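# Uncap the marker and place cap and marker on pads

## Task

Remove the cap from the marker. Then set the cap on the yellow pad and the marker on the blue pad. For each item, its centre must sit comfortably inside its pad, and at least half its length must lie over that pad.

## Robot and tools

Robot: two arms, left_arm and right_arm, each with a parallel two-finger gripper. Scene frame: origin at table-top height, halfway between the arms' nominal bases. +z is up, +x points out over the table, and left_arm is on the +y side. Arm names do not match image left and right. Calibrated bases in the scene frame: left_arm at (-0.003, +0.320, +0.038) m and right_arm at (+0.038, -0.251, +0.049) m. Both bases are almost unrotated, with up being +z in each base frame. Hand positions and orientations, and wrist-camera poses, are reported in the arm's own base frame. Fixed cameras and the table use the scene frame. Reported hand poses can be off by a few centimetres, more when the arm is stretched far out.

Gripper: the fingers point along the gripper's +z axis and close along its y axis. end_effector_position is the point midway between the finger pads, about 1 cm short of the tips.

Row layout (used by execute_actions and move): one flat list of 14 numbers, each in [-1, 1], covering both arms even if one is idle. The first 7 are left_arm and the next 7 are right_arm. Each arm's 7 are six joint offsets and then the opening. Joint order is: shoulder (joint2), elbow (joint3), wrist roll (joint6), wrist pitch (joint4), waist (joint1), wrist yaw (joint5). Joint numbers are scaled offsets, not poses. They are measured from the Joint targets at the start of the action (not from the previous row). 1.0 equals 2.224 rad for shoulder, elbow and waist, and 8.485 rad for the three wrist joints. Sending the same offset again moves the joint further. The opening is absolute: +1 is fully open and -1 is shut. Writing 0 there is a real half-closed command, so repeat the current value to leave a gripper unchanged.

Stated joint ranges (rad): waist -2.618..3.054, shoulder 0..3.142, elbow 0..3.142, wrist pitch -1.571..1.571, wrist yaw -1.571..1.571, wrist roll -2.094..2.094. The true ends may differ by up to 0.059 rad. An action that reaches more than 0.059 rad beyond a range end is refused for both arms. Requests past the true end are clipped, and the result may say "joint sent to its limit".

execute_actions(actions, cameras): actions is a list of actions. Each action is a list of up to 15 rows, one per 1/30 s step, and lasts 0.5 s; the last row repeats to fill it. An empty list just returns the state and images. cameras: omitted, null or ["all"] gives every camera; [] gives none. Names are cam_head_left, cam_head_right, cam_high, cam_low, cam_left_wrist, cam_right_wrist (each 896x504).

move(target, speed, blend, opening_speed, blocking, cameras): target is one 14-number row or a list of up to 15 rows. All rows are offsets from the same current Joint targets. The joints travel together, so the gripper paths curve. Paths take at least 0.5 s and are cut short after 10 s. speed is the top rate in rad/s of the joint with the longest travel (0.01-12.57, default 0.5); give one value or one per target. blend (rad) rounds the corners of a list. opening_speed (per second on the -1..+1 scale, at least 0.2) ramps the fingers; use a slow value for fragile items. With blocking=false the result comes after about 0.5 s while the move continues. Moves do not avoid obstacles or the other arm. The result adds a "move:" line: done, off_target (resting more than 0.035 rad from target), moving, held or fault, plus limits=held if steps were withheld.

wait(seconds 0-10) lets time pass with the commands held. stop brakes a running move. zoom_image(camera, region [x0,y0,x1,y1] pixels, at most 504x504) enlarges part of the latest image of that camera. read_manual gives only licence text. finished_scene ends the scene for good, so call it only when both items rest correctly without the robot.

Result lines: Joint positions and Joint velocities list each arm in the joint order above (rad, rad/s), then the finger-pad gap (m; 0.094 is fully open). "within noise" means the arm is still. Joint targets are the base for your next offsets. grip_measured uses the opening scale and reads a little wide when empty, and narrower than a part that is squeezed. grip_effort_nm is the motor effort (negative closing); it is not a contact force. Joint torques include gravity, and numbers 1, 2 and 5 wrap at ±28 N m. "joint command not followed" means the clearance check altered some targets. Tool commands shows the current opening commands.

Motion limits: each target can lead its measured angle by only 0.339 rad (big joints) or 2.2 rad (wrist), and the gripper may move at most 200 mm per step. Large moves therefore need several actions. To stop an arm pushing, command its targets back past its measured positions.

Avoid: dropping items, opening the gripper while an item is moving, fast impacts, or pressing hard on things. Keep everything on the table. Never let the arms or grippers strike or squeeze each other; that can fail the scene. Do not hold loads or stretched poses for long: motors heat up, MOTOR HOT warns at 75 °C, and at 90 °C the arm folds up and stops working. Gripping squeezes at roughly 50-64 N per pad, so close slowly. Loose objects may occasionally be nudged by outside pushes.

Each tool is called after "Call:" as name(argument=value, ...), one argument or row to a line, values as JSON.

## Session

Call:
execute_actions(
  actions=[],
)

Scene clock: 0.00 s.
left_arm: end_effector_position=(+0.4179, +0.0030, +0.0713) grip_measured=+1.000 grip_effort_nm=n/a end_effector_quat_wxyz=(+0.556, -0.029, +0.829, +0.043) | right_arm: end_effector_position=(+0.4202, -0.0424, +0.1252) grip_measured=+1.000 grip_effort_nm=n/a end_effector_quat_wxyz=(+0.637, +0.129, +0.755, -0.092)
Joint names: [shoulder, elbow, wrist roll, wrist pitch, waist, wrist yaw]
Joint positions: left_arm=[1.711 0.453 -0.025 0.865 -0.065 -0.164 0.094] | right_arm=[1.677 0.437 0.089 1.056 0.042 0.348 0.094]
Joint velocities: within noise
Joint torques (N m): no reading
Heat: left arm: 30 °C; right arm: 28 °C.
Joint targets: left_arm=[1.702 0.461 -0.026 0.868 -0.065 -0.165] | right_arm=[1.667 0.444 0.089 1.061 0.042 0.350]
Tool commands: left_gripper/opening=+1.0 right_gripper/opening=+1.0

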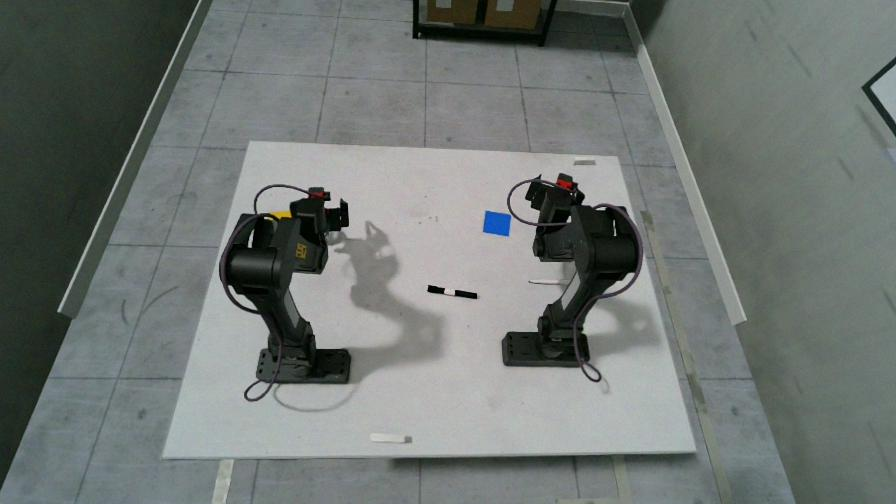

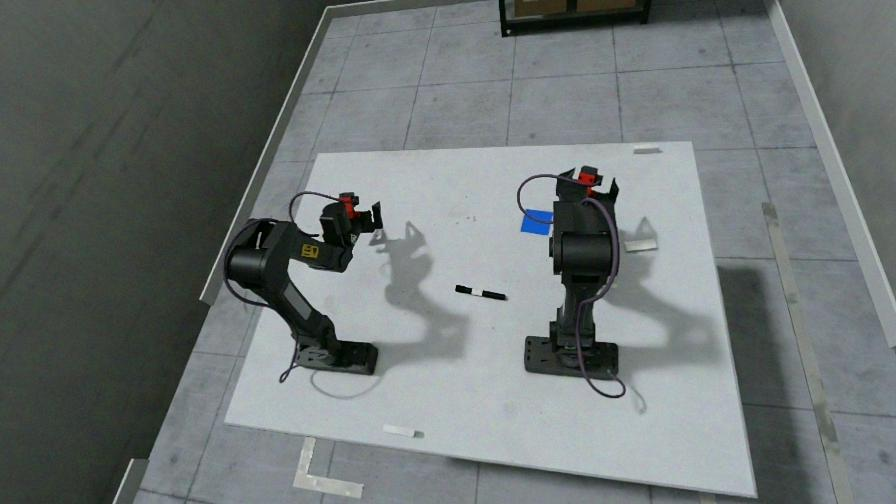

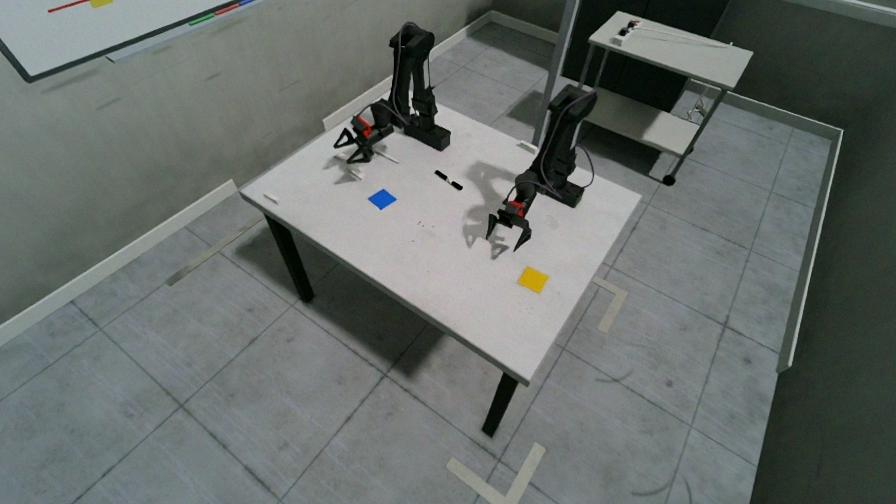

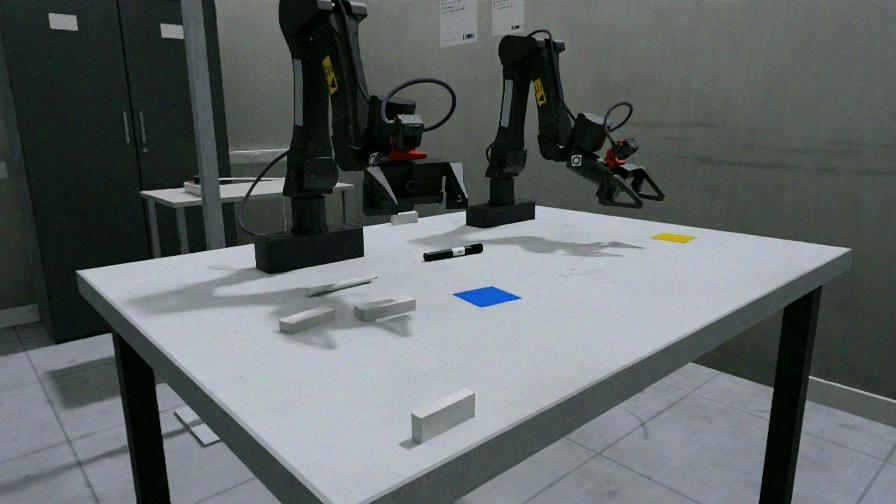

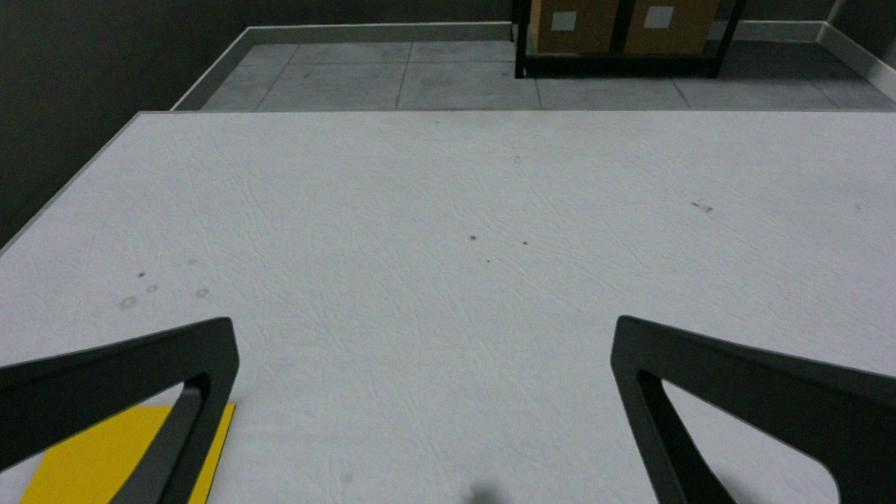

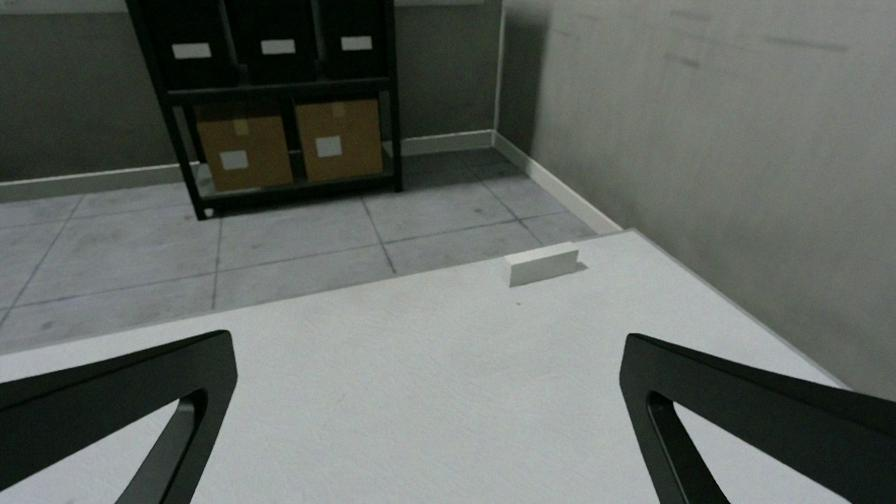

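Call:
zoom_image(
  camera="cam_head_left",
  region=[400, 200, 620, 320],
)

Call:
zoom_image(
  camera="cam_low",
  region=[400, 220, 540, 300],
)

Call:
zoom_image(
  camera="cam_high",
  region=[360, 140, 500, 220],
)

Scaled by 2.291.

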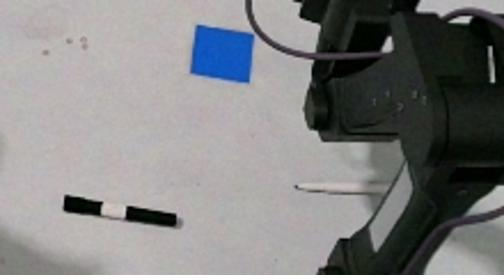

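Scaled by 3.600.

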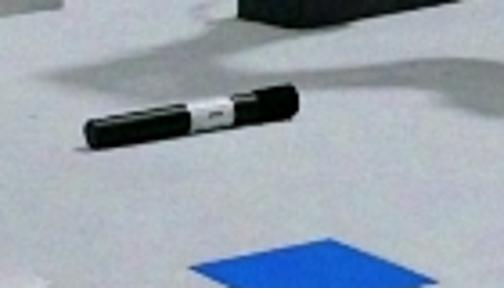

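Scaled by 3.600.

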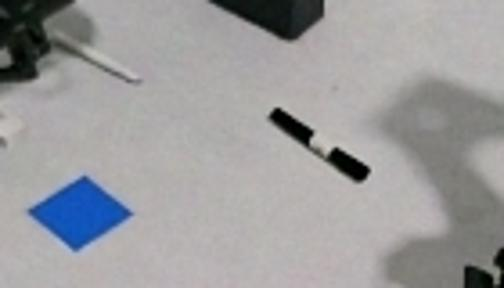

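Call:
zoom_image(
  camera="cam_low",
  region=[415, 235, 495, 270],
)

Call:
zoom_image(
  camera="cam_head_left",
  region=[420, 270, 490, 310],
)

Call:
zoom_image(
  camera="cam_head_right",
  region=[446, 270, 516, 310],
)

Scaled by 6.300.

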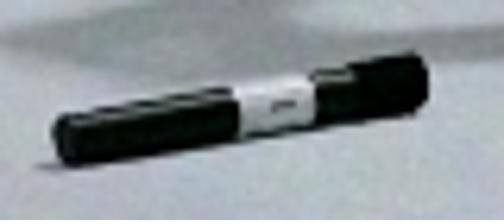

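Scaled by 7.200.

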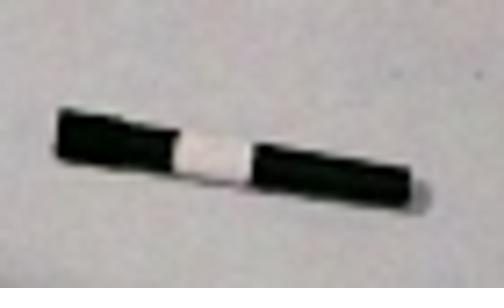

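Scaled by 7.200.

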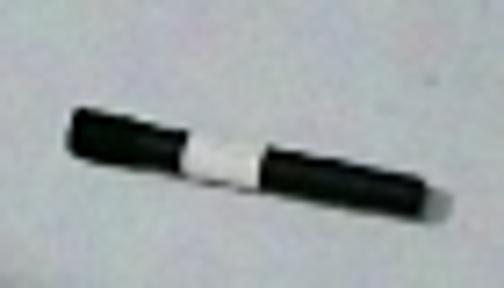

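Call:
move(
  target=[-0.0243, 0.1884, 0.1348, -0.1598, -0.1987, 0.1057, 1.0, 0, 0, 0, 0, 0, 0, 1.0],
  speed=1.0,
  cameras=["cam_left_wrist", "cam_head_left"],
)

Scene clock: 358.47 s.
left_arm: end_effector_position=(+0.2165, -0.2499, +0.0420) grip_measured=+1.000 grip_effort_nm=-0.012 end_effector_quat_wxyz=(+0.217, +0.701, +0.613, -0.291) | right_arm: end_effector_position=(+0.4202, -0.0424, +0.1252) grip_measured=+1.000 grip_effort_nm=-0.012 end_effector_quat_wxyz=(+0.637, +0.129, +0.755, -0.092)
Joint names: [shoulder, elbow, wrist roll, wrist pitch, waist, wrist yaw]
Joint positions: left_arm=[1.676 0.847 1.105 -0.483 -0.503 0.705 0.094] | right_arm=[1.677 0.437 0.089 1.056 0.042 0.348 0.094]
Joint velocities: within noise
Joint torques (N m): left_arm=[-8.47 8.57 0.12 0.57 -0.27 0.62] | right_arm=[-6.27 4.93 -0.02 1.57 0.02 0.03]
Heat: left arm: 34 °C; right arm: 41 °C.
Joint targets: left_arm=[1.648 0.880 1.118 -0.489 -0.507 0.732] | right_arm=[1.667 0.444 0.089 1.061 0.042 0.350]
move: done
Images, in order (width x height): cam_head_left 896x504, cam_left_wrist 896x504.

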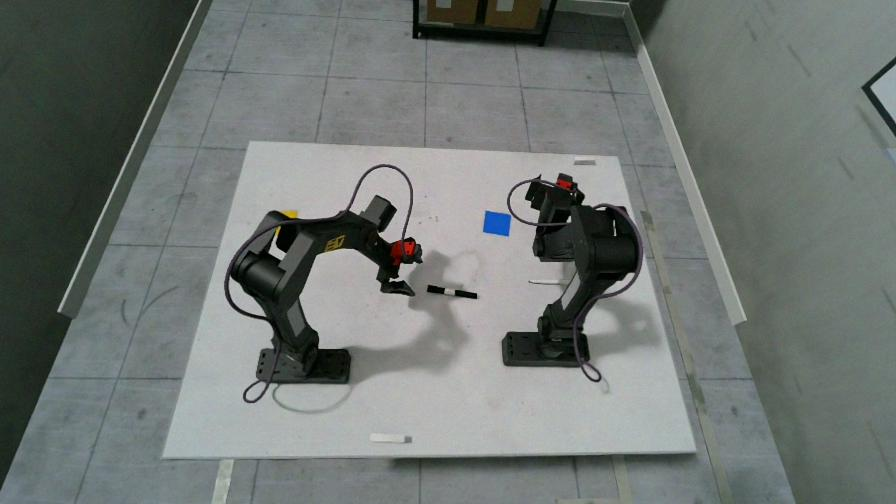

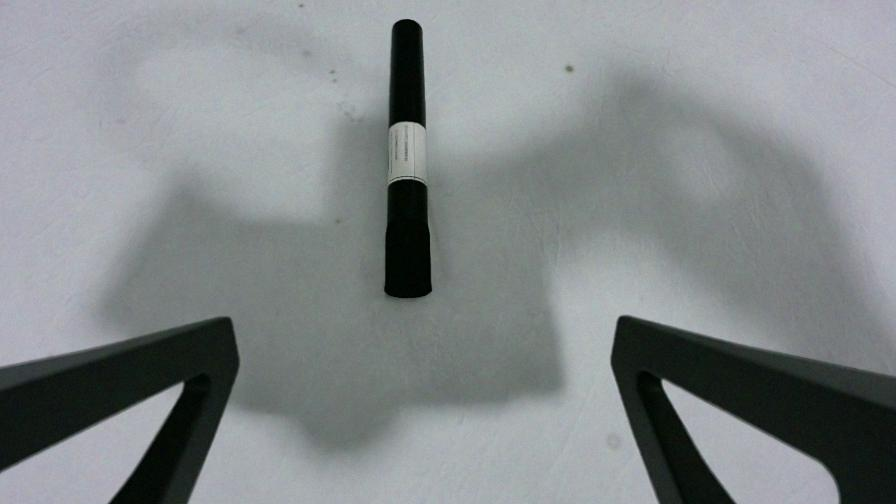

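Call:
zoom_image(
  camera="cam_left_wrist",
  region=[330, 0, 490, 320],
)

Scaled by 1.575.

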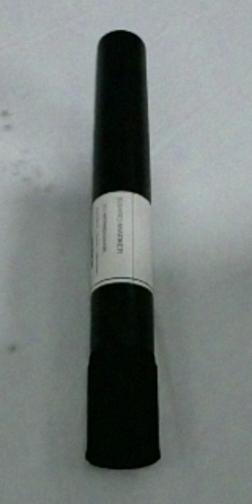

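Call:
move(
  target=[0.0378, 0.0522, -0.0297, 0.0077, -0.1057, -0.0339, 1.0, 0.0441, 0.4006, 0.1786, -0.2533, 0.0031, -0.0824, 1.0],
  speed=1.3,
  cameras=["cam_left_wrist", "cam_right_wrist", "cam_head_left"],
)

Scene clock: 485.40 s.
left_arm: end_effector_position=(+0.2192, -0.2986, +0.0386) grip_measured=+1.000 grip_effort_nm=-0.007 end_effector_quat_wxyz=(+0.196, +0.720, +0.636, -0.198) | right_arm: end_effector_position=(+0.3244, +0.0737, +0.0898) grip_measured=+1.000 grip_effort_nm=-0.017 end_effector_quat_wxyz=(-0.103, +0.687, +0.706, +0.136)
Joint names: [shoulder, elbow, wrist roll, wrist pitch, waist, wrist yaw]
Joint positions: left_arm=[1.72 0.96 0.874 -0.436 -0.737 0.433 0.094] | right_arm=[1.748 1.305 1.594 -1.07 0.042 -0.338 0.094]
Joint velocities: within noise
Joint torques (N m): left_arm=[-6.13 9.4 -0.09 0.98 -0.44 0.32] | right_arm=[-5.85 7.9 0.07 0.03 0.61 -0.31]
Heat: left arm: 38 °C; right arm: 42 °C.
Joint targets: left_arm=[1.732 0.996 0.866 -0.423 -0.742 0.444] | right_arm=[1.765 1.335 1.604 -1.088 0.049 -0.349]
move: off_target (left_arm); left_arm: the elbow is farthest, 0.036 rad from its target
Images, in order (width x height): cam_head_left 896x504, cam_left_wrist 896x504, cam_right_wrist 896x504.

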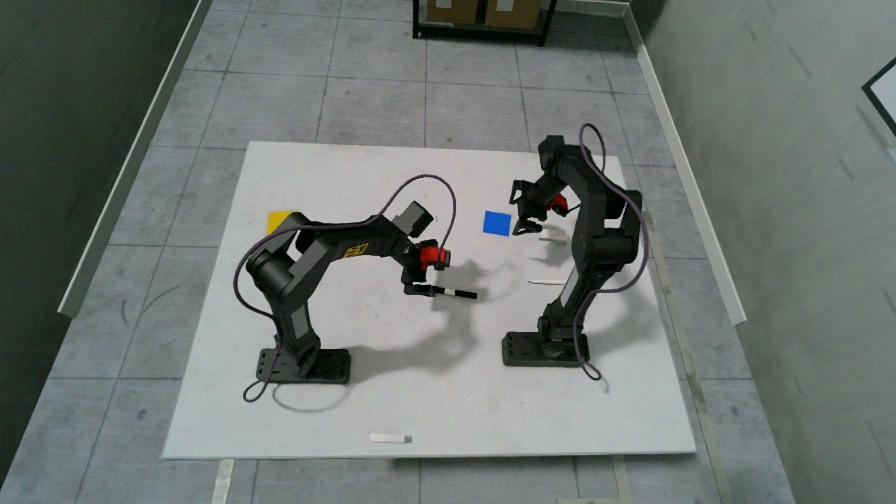

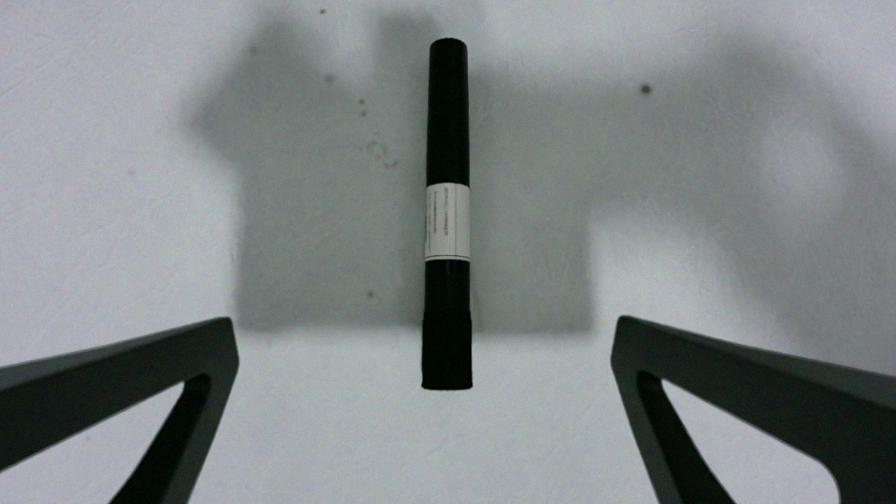

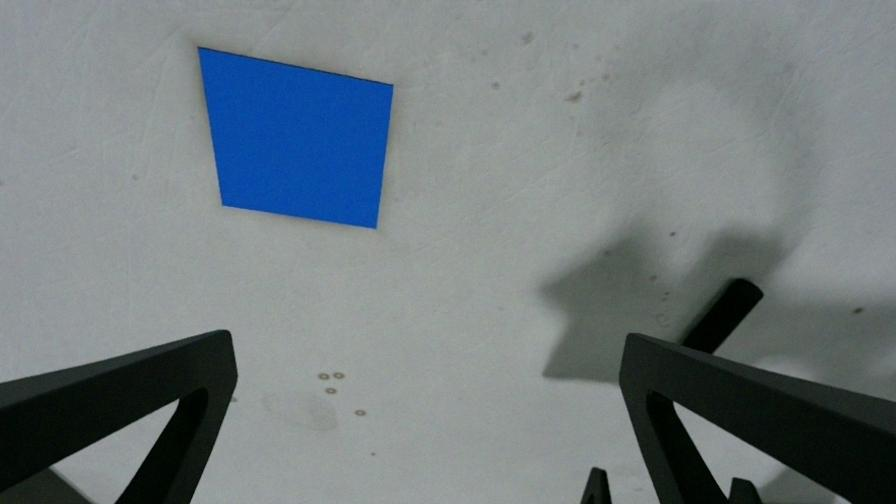

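Call:
move(
  target=[0.0247, -0.0184, 0, 0.0104, 0, 0.0005, 1.0, 0, 0, 0, 0, 0, 0, 1.0],
  speed=0.3,
  cameras=["cam_left_wrist"],
)

Scene clock: 549.17 s.
left_arm: end_effector_position=(+0.2296, -0.3079, +0.0265) grip_measured=+1.000 grip_effort_nm=-0.012 end_effector_quat_wxyz=(+0.211, +0.720, +0.632, -0.196) | right_arm: end_effector_position=(+0.3241, +0.0738, +0.0898) grip_measured=+1.000 grip_effort_nm=-0.017 end_effector_quat_wxyz=(-0.104, +0.687, +0.706, +0.136)
Joint names: [shoulder, elbow, wrist roll, wrist pitch, waist, wrist yaw]
Joint positions: left_arm=[1.776 0.96 0.874 -0.349 -0.737 0.433 0.094] | right_arm=[1.748 1.305 1.595 -1.071 0.042 -0.339 0.094]
Joint velocities: within noise
Joint torques (N m): left_arm=[-6.68 5.14 -0.08 1.09 -0.44 0.37] | right_arm=[-5.86 7.79 0.07 0.02 0.81 -0.3]
Heat: left arm: 36 °C; right arm: 35 °C.
Joint targets: left_arm=[1.786 0.955 0.866 -0.335 -0.742 0.448] | right_arm=[1.765 1.335 1.604 -1.088 0.049 -0.349]
move: done
Images, in order (width x height): cam_left_wrist 896x504.

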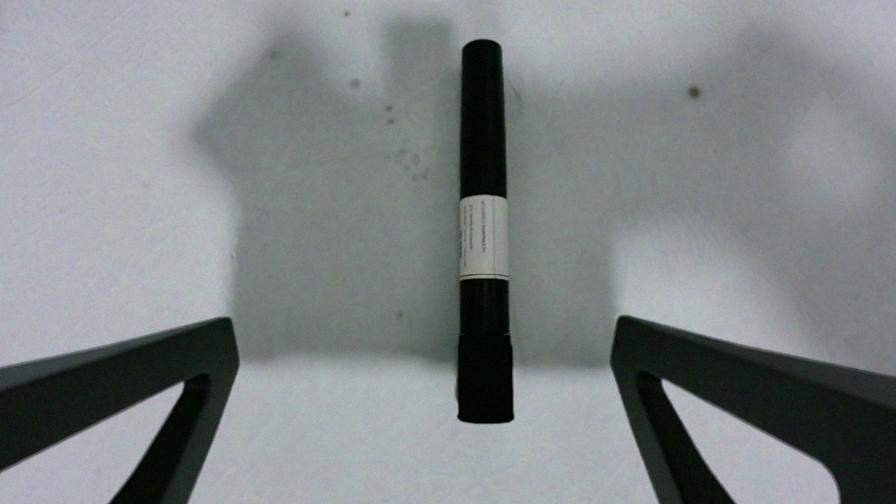

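Call:
move(
  target=[0.0297, -0.0247, 0, 0.00825, 0, 0.0013, 1.0, 0, 0, 0, 0, 0, 0, 1.0],
  speed=0.3,
  cameras=["cam_left_wrist", "cam_low"],
)

Call:
zoom_image(
  camera="cam_low",
  region=[400, 180, 560, 280],
)

Scene clock: 587.70 s.
left_arm: end_effector_position=(+0.2216, -0.3017, -0.0053) grip_measured=+1.000 grip_effort_nm=-0.007 end_effector_quat_wxyz=(+0.188, +0.719, +0.638, -0.201) | right_arm: end_effector_position=(+0.3240, +0.0738, +0.0898) grip_measured=+1.000 grip_effort_nm=-0.017 end_effector_quat_wxyz=(-0.104, +0.687, +0.706, +0.136)
Joint names: [shoulder, elbow, wrist roll, wrist pitch, waist, wrist yaw]
Joint positions: left_arm=[1.845 0.912 0.874 -0.279 -0.737 0.438 0.094] | right_arm=[1.748 1.305 1.595 -1.072 0.042 -0.339 0.094]
Joint velocities: within noise
Joint torques (N m): left_arm=[-7.12 4.04 -0.08 0.99 -0.5 0.41] | right_arm=[-5.81 7.79 0.1 0.02 0.72 -0.31]
Heat: left arm: 37 °C; right arm: 33 °C.
Joint targets: left_arm=[1.853 0.900 0.866 -0.265 -0.742 0.460] | right_arm=[1.765 1.335 1.604 -1.088 0.049 -0.349]
move: done
Images, in order (width x height): cam_low 896x504, cam_left_wrist 896x504.

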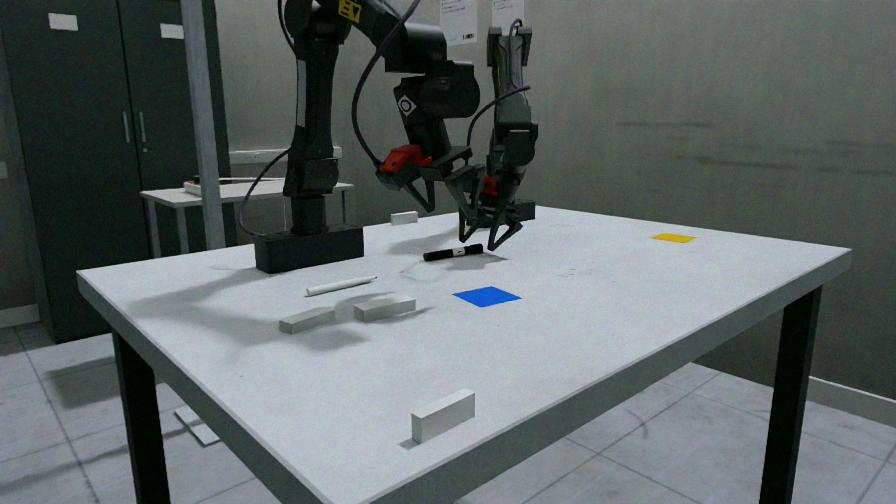

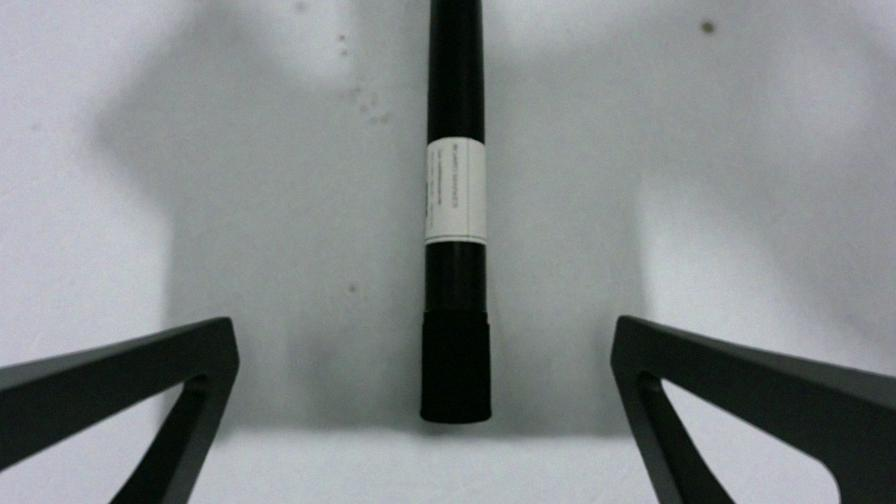

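Scaled by 3.150.

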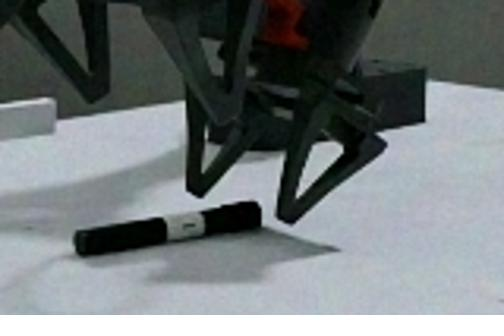

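Call:
move(
  target=[0.0094, -0.0153, 0, 0.0053, 0.0004, 0.0009, 1.0, 0, 0, 0, 0, 0, 0, 1.0],
  speed=0.2,
  cameras=["cam_left_wrist", "cam_low"],
)

Call:
zoom_image(
  camera="cam_low",
  region=[440, 215, 520, 265],
)

Scene clock: 643.93 s.
left_arm: end_effector_position=(+0.2170, -0.2990, -0.0160) grip_measured=+1.000 grip_effort_nm=-0.012 end_effector_quat_wxyz=(+0.186, +0.719, +0.637, -0.205) | right_arm: end_effector_position=(+0.3240, +0.0738, +0.0898) grip_measured=+1.000 grip_effort_nm=-0.017 end_effector_quat_wxyz=(-0.104, +0.687, +0.706, +0.136)
Joint names: [shoulder, elbow, wrist roll, wrist pitch, waist, wrist yaw]
Joint positions: left_arm=[1.863 0.88 0.874 -0.235 -0.737 0.445 0.094] | right_arm=[1.748 1.305 1.595 -1.072 0.042 -0.339 0.094]
Joint velocities: within noise
Joint torques (N m): left_arm=[-6.84 3.7 -0.07 0.97 -0.47 0.45] | right_arm=[-5.82 7.92 0.1 0 0.61 -0.29]
Heat: left arm: 36 °C; right arm: 32 °C.
Joint targets: left_arm=[1.873 0.866 0.866 -0.220 -0.741 0.467] | right_arm=[1.765 1.335 1.604 -1.088 0.049 -0.349]
move: done
Images, in order (width x height): cam_low 896x504, cam_left_wrist 896x504.

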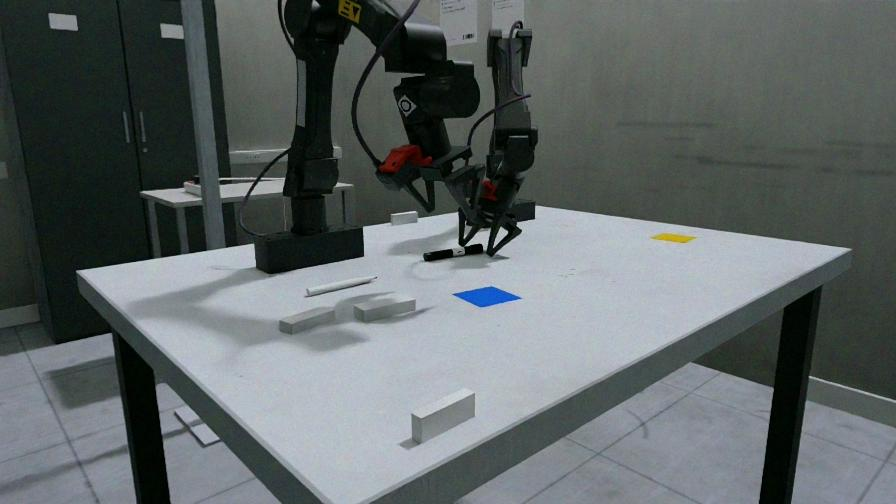

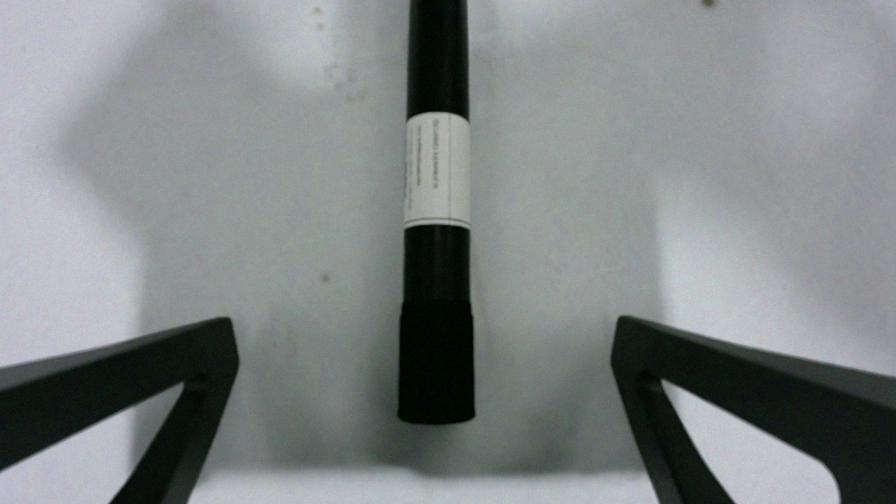

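Scaled by 6.300.

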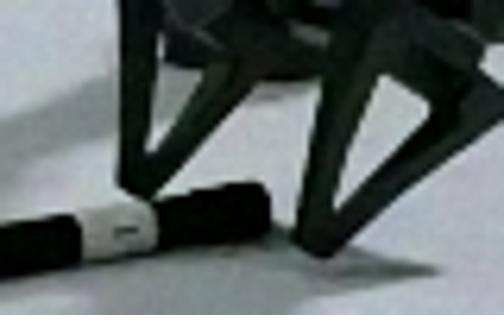

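Call:
zoom_image(
  camera="cam_low",
  region=[455, 225, 525, 265],
)

Scaled by 7.200.

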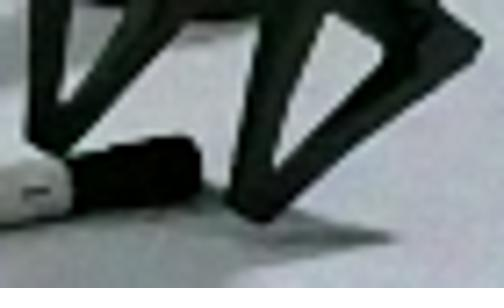

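Call:
move(
  target=[
    [0.0072, -0.0032, 0, 0.0027, -0.0031, 0, 1.0, 0, 0, 0, 0, 0, 0, 1.0],
    [0.0072, -0.0032, 0, 0.0027, -0.0031, 0, -0.35, 0, 0, 0, 0, 0, 0, 1.0],
  ],
  speed=0.2,
  opening_speed=1.2,
  cameras=["cam_left_wrist", "cam_low"],
)

Call:
zoom_image(
  camera="cam_low",
  region=[440, 225, 510, 265],
)

Scene clock: 725.93 s.
left_arm: end_effector_position=(+0.2174, -0.3019, -0.0190) grip_measured=-0.347 grip_effort_nm=-0.149 end_effector_quat_wxyz=(+0.191, +0.721, +0.634, -0.206) | right_arm: end_effector_position=(+0.3240, +0.0738, +0.0898) grip_measured=+1.000 grip_effort_nm=-0.017 end_effector_quat_wxyz=(-0.104, +0.687, +0.706, +0.136)
Joint names: [shoulder, elbow, wrist roll, wrist pitch, waist, wrist yaw]
Joint positions: left_arm=[1.875 0.876 0.874 -0.207 -0.741 0.447 0.031] | right_arm=[1.748 1.305 1.595 -1.072 0.042 -0.339 0.094]
Joint velocities: within noise
Joint torques (N m): left_arm=[-6.74 3.48 -0.05 0.95 -0.66 0.42] | right_arm=[-5.9 7.76 0.1 0.04 0.64 -0.28]
Heat: left arm: 35 °C; right arm: 31 °C.
Joint targets: left_arm=[1.889 0.859 0.866 -0.197 -0.748 0.467] | right_arm=[1.765 1.335 1.604 -1.088 0.049 -0.349]
move: done
Images, in order (width x height): cam_low 896x504, cam_left_wrist 896x504.

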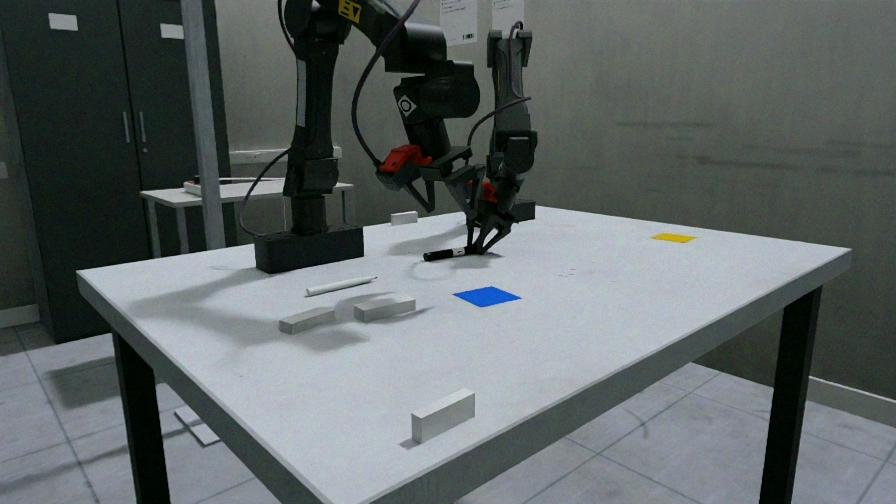

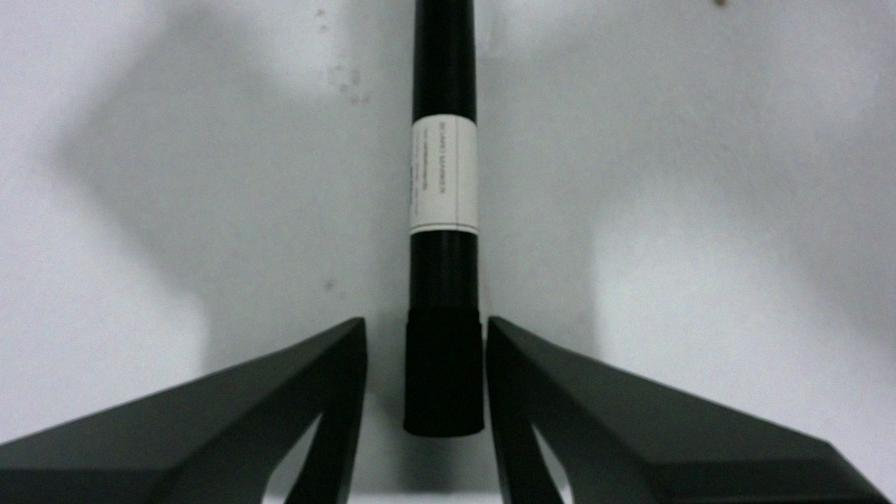

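Scaled by 7.200.

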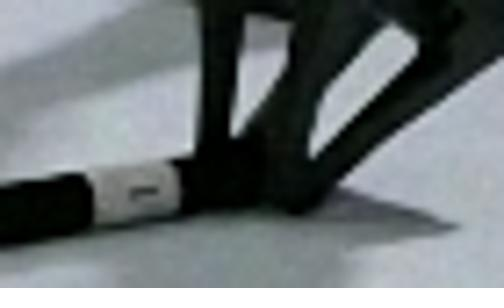

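Call:
move(
  target=[
    [0.0054, -0.0036, 0, 0.0014, -0.0045, 0, -0.35, 0, 0, 0, 0, 0, 0, 1.0],
    [0.0054, -0.0036, 0, 0.0014, -0.0045, 0, -0.85, 0, 0, 0, 0, 0, 0, 1.0],
  ],
  speed=0.2,
  opening_speed=0.5,
  cameras=["cam_left_wrist", "cam_low"],
)

Call:
zoom_image(
  camera="cam_low",
  region=[440, 225, 510, 265],
)

Scene clock: 754.27 s.
left_arm: end_effector_position=(+0.2157, -0.3068, -0.0193) grip_measured=-0.644 grip_effort_nm=-1.028 end_effector_quat_wxyz=(+0.195, +0.723, +0.628, -0.210) | right_arm: end_effector_position=(+0.3240, +0.0738, +0.0898) grip_measured=+1.000 grip_effort_nm=-0.017 end_effector_quat_wxyz=(-0.104, +0.687, +0.706, +0.136)
Joint names: [shoulder, elbow, wrist roll, wrist pitch, waist, wrist yaw]
Joint positions: left_arm=[1.882 0.876 0.874 -0.189 -0.75 0.456 0.017] | right_arm=[1.748 1.305 1.595 -1.072 0.042 -0.339 0.094]
Joint velocities: within noise
Joint torques (N m): left_arm=[-6.35 2.67 -0.08 0.84 -0.68 0.34] | right_arm=[-5.89 7.77 0.11 0.02 0.68 -0.31]
Heat: left arm: 35 °C; right arm: 31 °C.
Joint targets: left_arm=[1.901 0.851 0.866 -0.185 -0.758 0.467] | right_arm=[1.765 1.335 1.604 -1.088 0.049 -0.349]
move: done
Images, in order (width x height): cam_low 896x504, cam_left_wrist 896x504.

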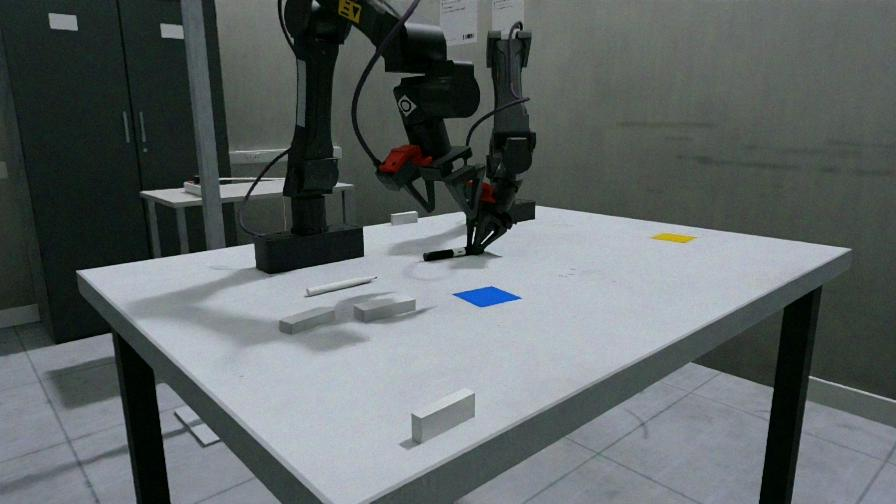

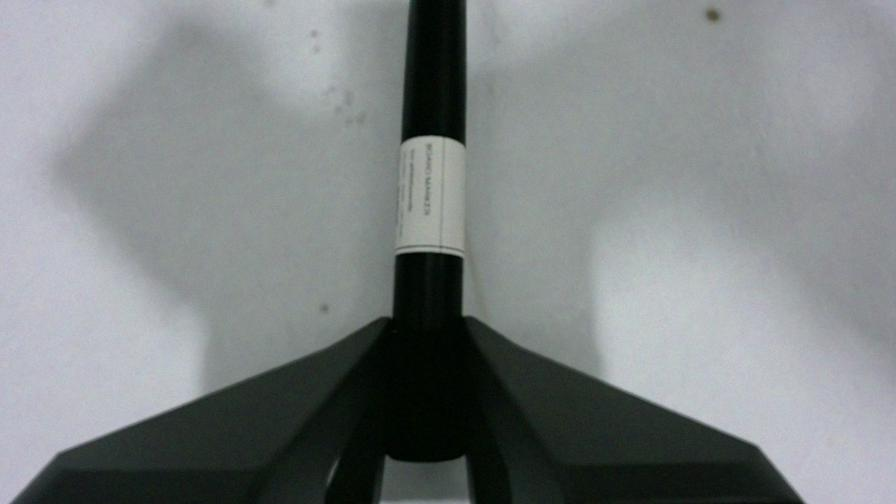

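Scaled by 7.200.

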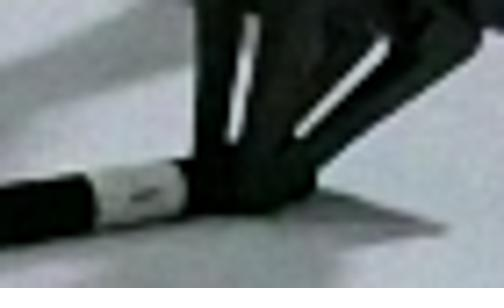

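Call:
move(
  target=[
    [-0.0522, 0.0450, 0, -0.0165, 0.0027, -0.0006, -0.85, 0, 0, 0, 0, 0, 0, 1.0],
    [0.1407, 0.4753, 0.0134, -0.0884, 0.1115, 0.0045, -0.85, 0.0683, 0.0625, -0.0040, -0.0038, -0.0175, -0.0007, 1.0],
  ],
  speed=[0.3, 0.8],
  blend=[0.03, 0],
)

Scene clock: 842.20 s.
left_arm: end_effector_position=(+0.3937, -0.3131, +0.0941) grip_measured=-0.644 grip_effort_nm=-1.038 end_effector_quat_wxyz=(+0.202, +0.673, +0.684, -0.195) | right_arm: end_effector_position=(+0.3537, +0.0669, +0.0772) grip_measured=+1.000 grip_effort_nm=-0.017 end_effector_quat_wxyz=(-0.117, +0.691, +0.703, +0.126)
Joint names: [shoulder, elbow, wrist roll, wrist pitch, waist, wrist yaw]
Joint positions: left_arm=[2.196 1.87 0.967 -0.93 -0.509 0.482 0.017] | right_arm=[1.897 1.444 1.573 -1.101 0.016 -0.344 0.094]
Joint velocities: left_arm=[within noise] | right_arm=[-0.012 -0.007 0.022 -0.154 -0.007 -0.051 0]
Joint torques (N m): left_arm=[-10.41 10.19 0.11 0.62 -0.03 0.53] | right_arm=[-6.89 7.72 -0.04 -0.04 -0.61 -0.3]
Heat: left arm: 37 °C; right arm: 31 °C.
Joint targets: left_arm=[2.215 1.908 0.980 -0.935 -0.510 0.505] | right_arm=[1.917 1.474 1.570 -1.120 0.010 -0.355]
move: off_target (left_arm); left_arm: the elbow is farthest, 0.038 rad from its target

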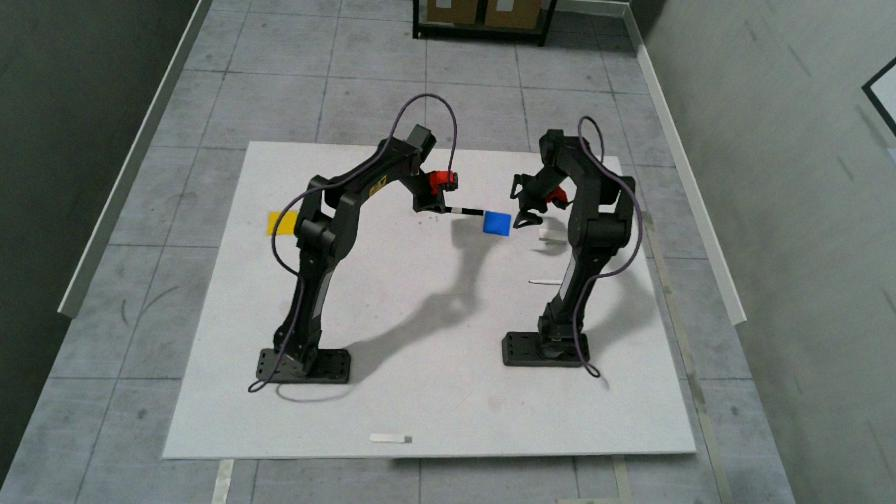

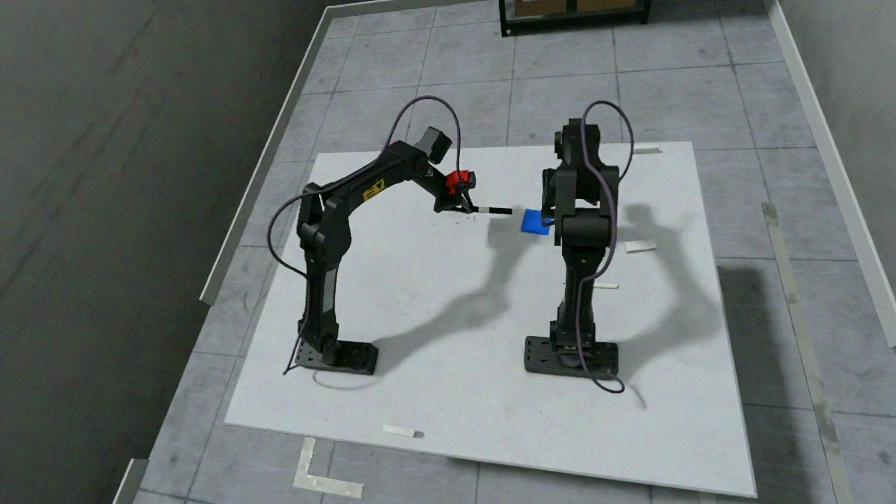

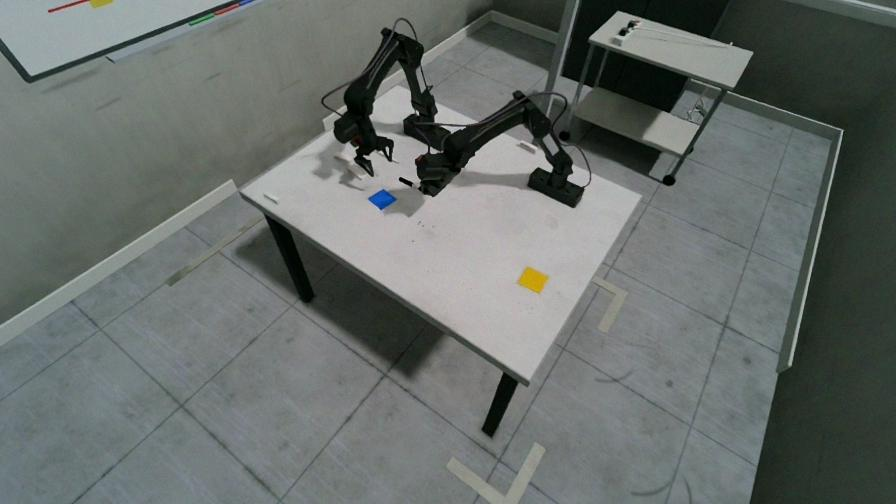

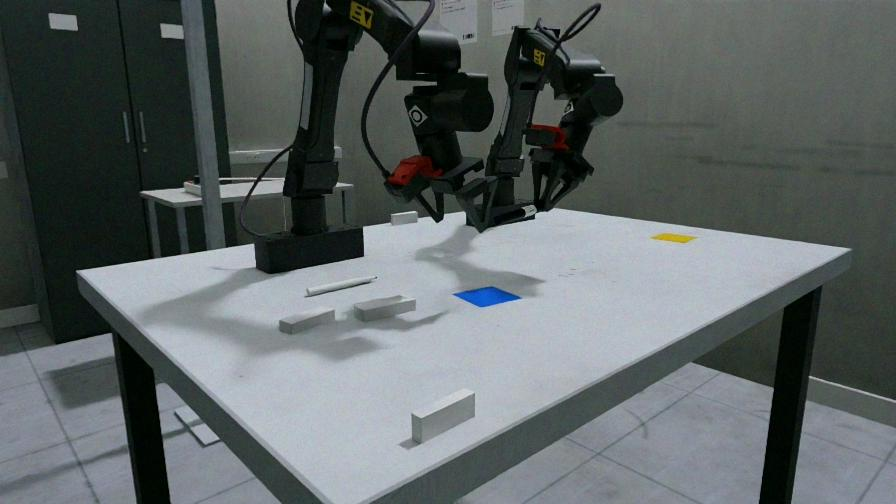

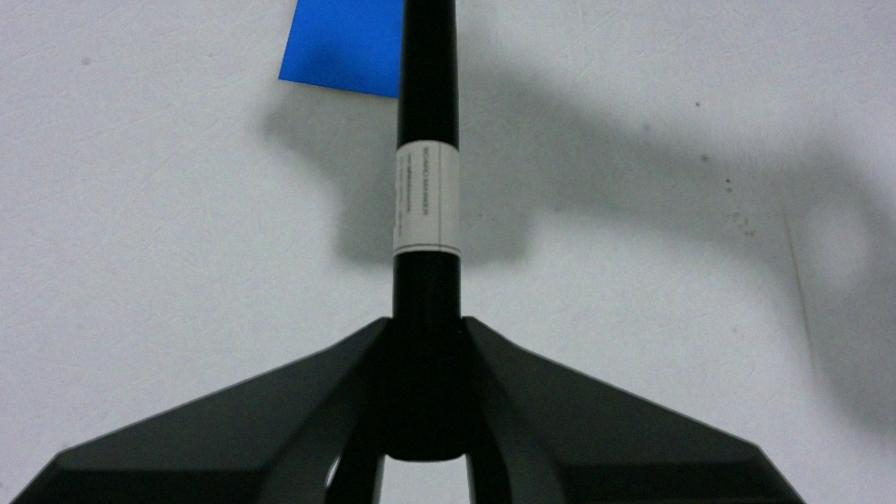

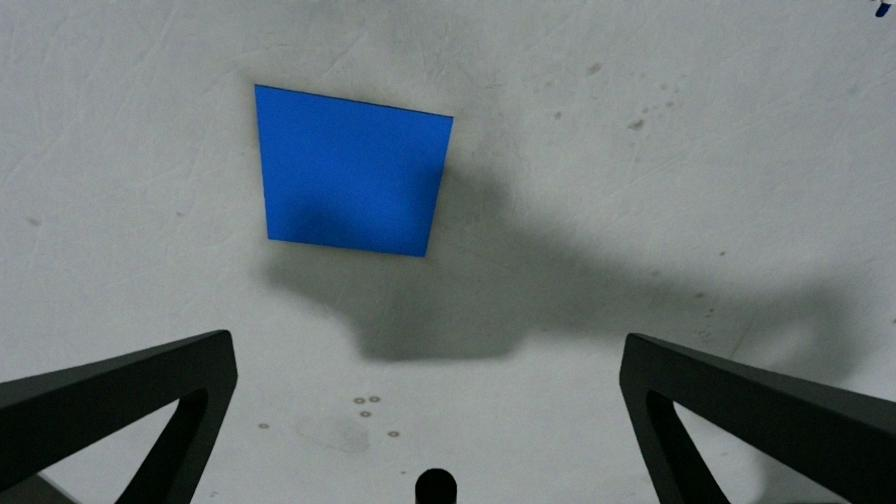

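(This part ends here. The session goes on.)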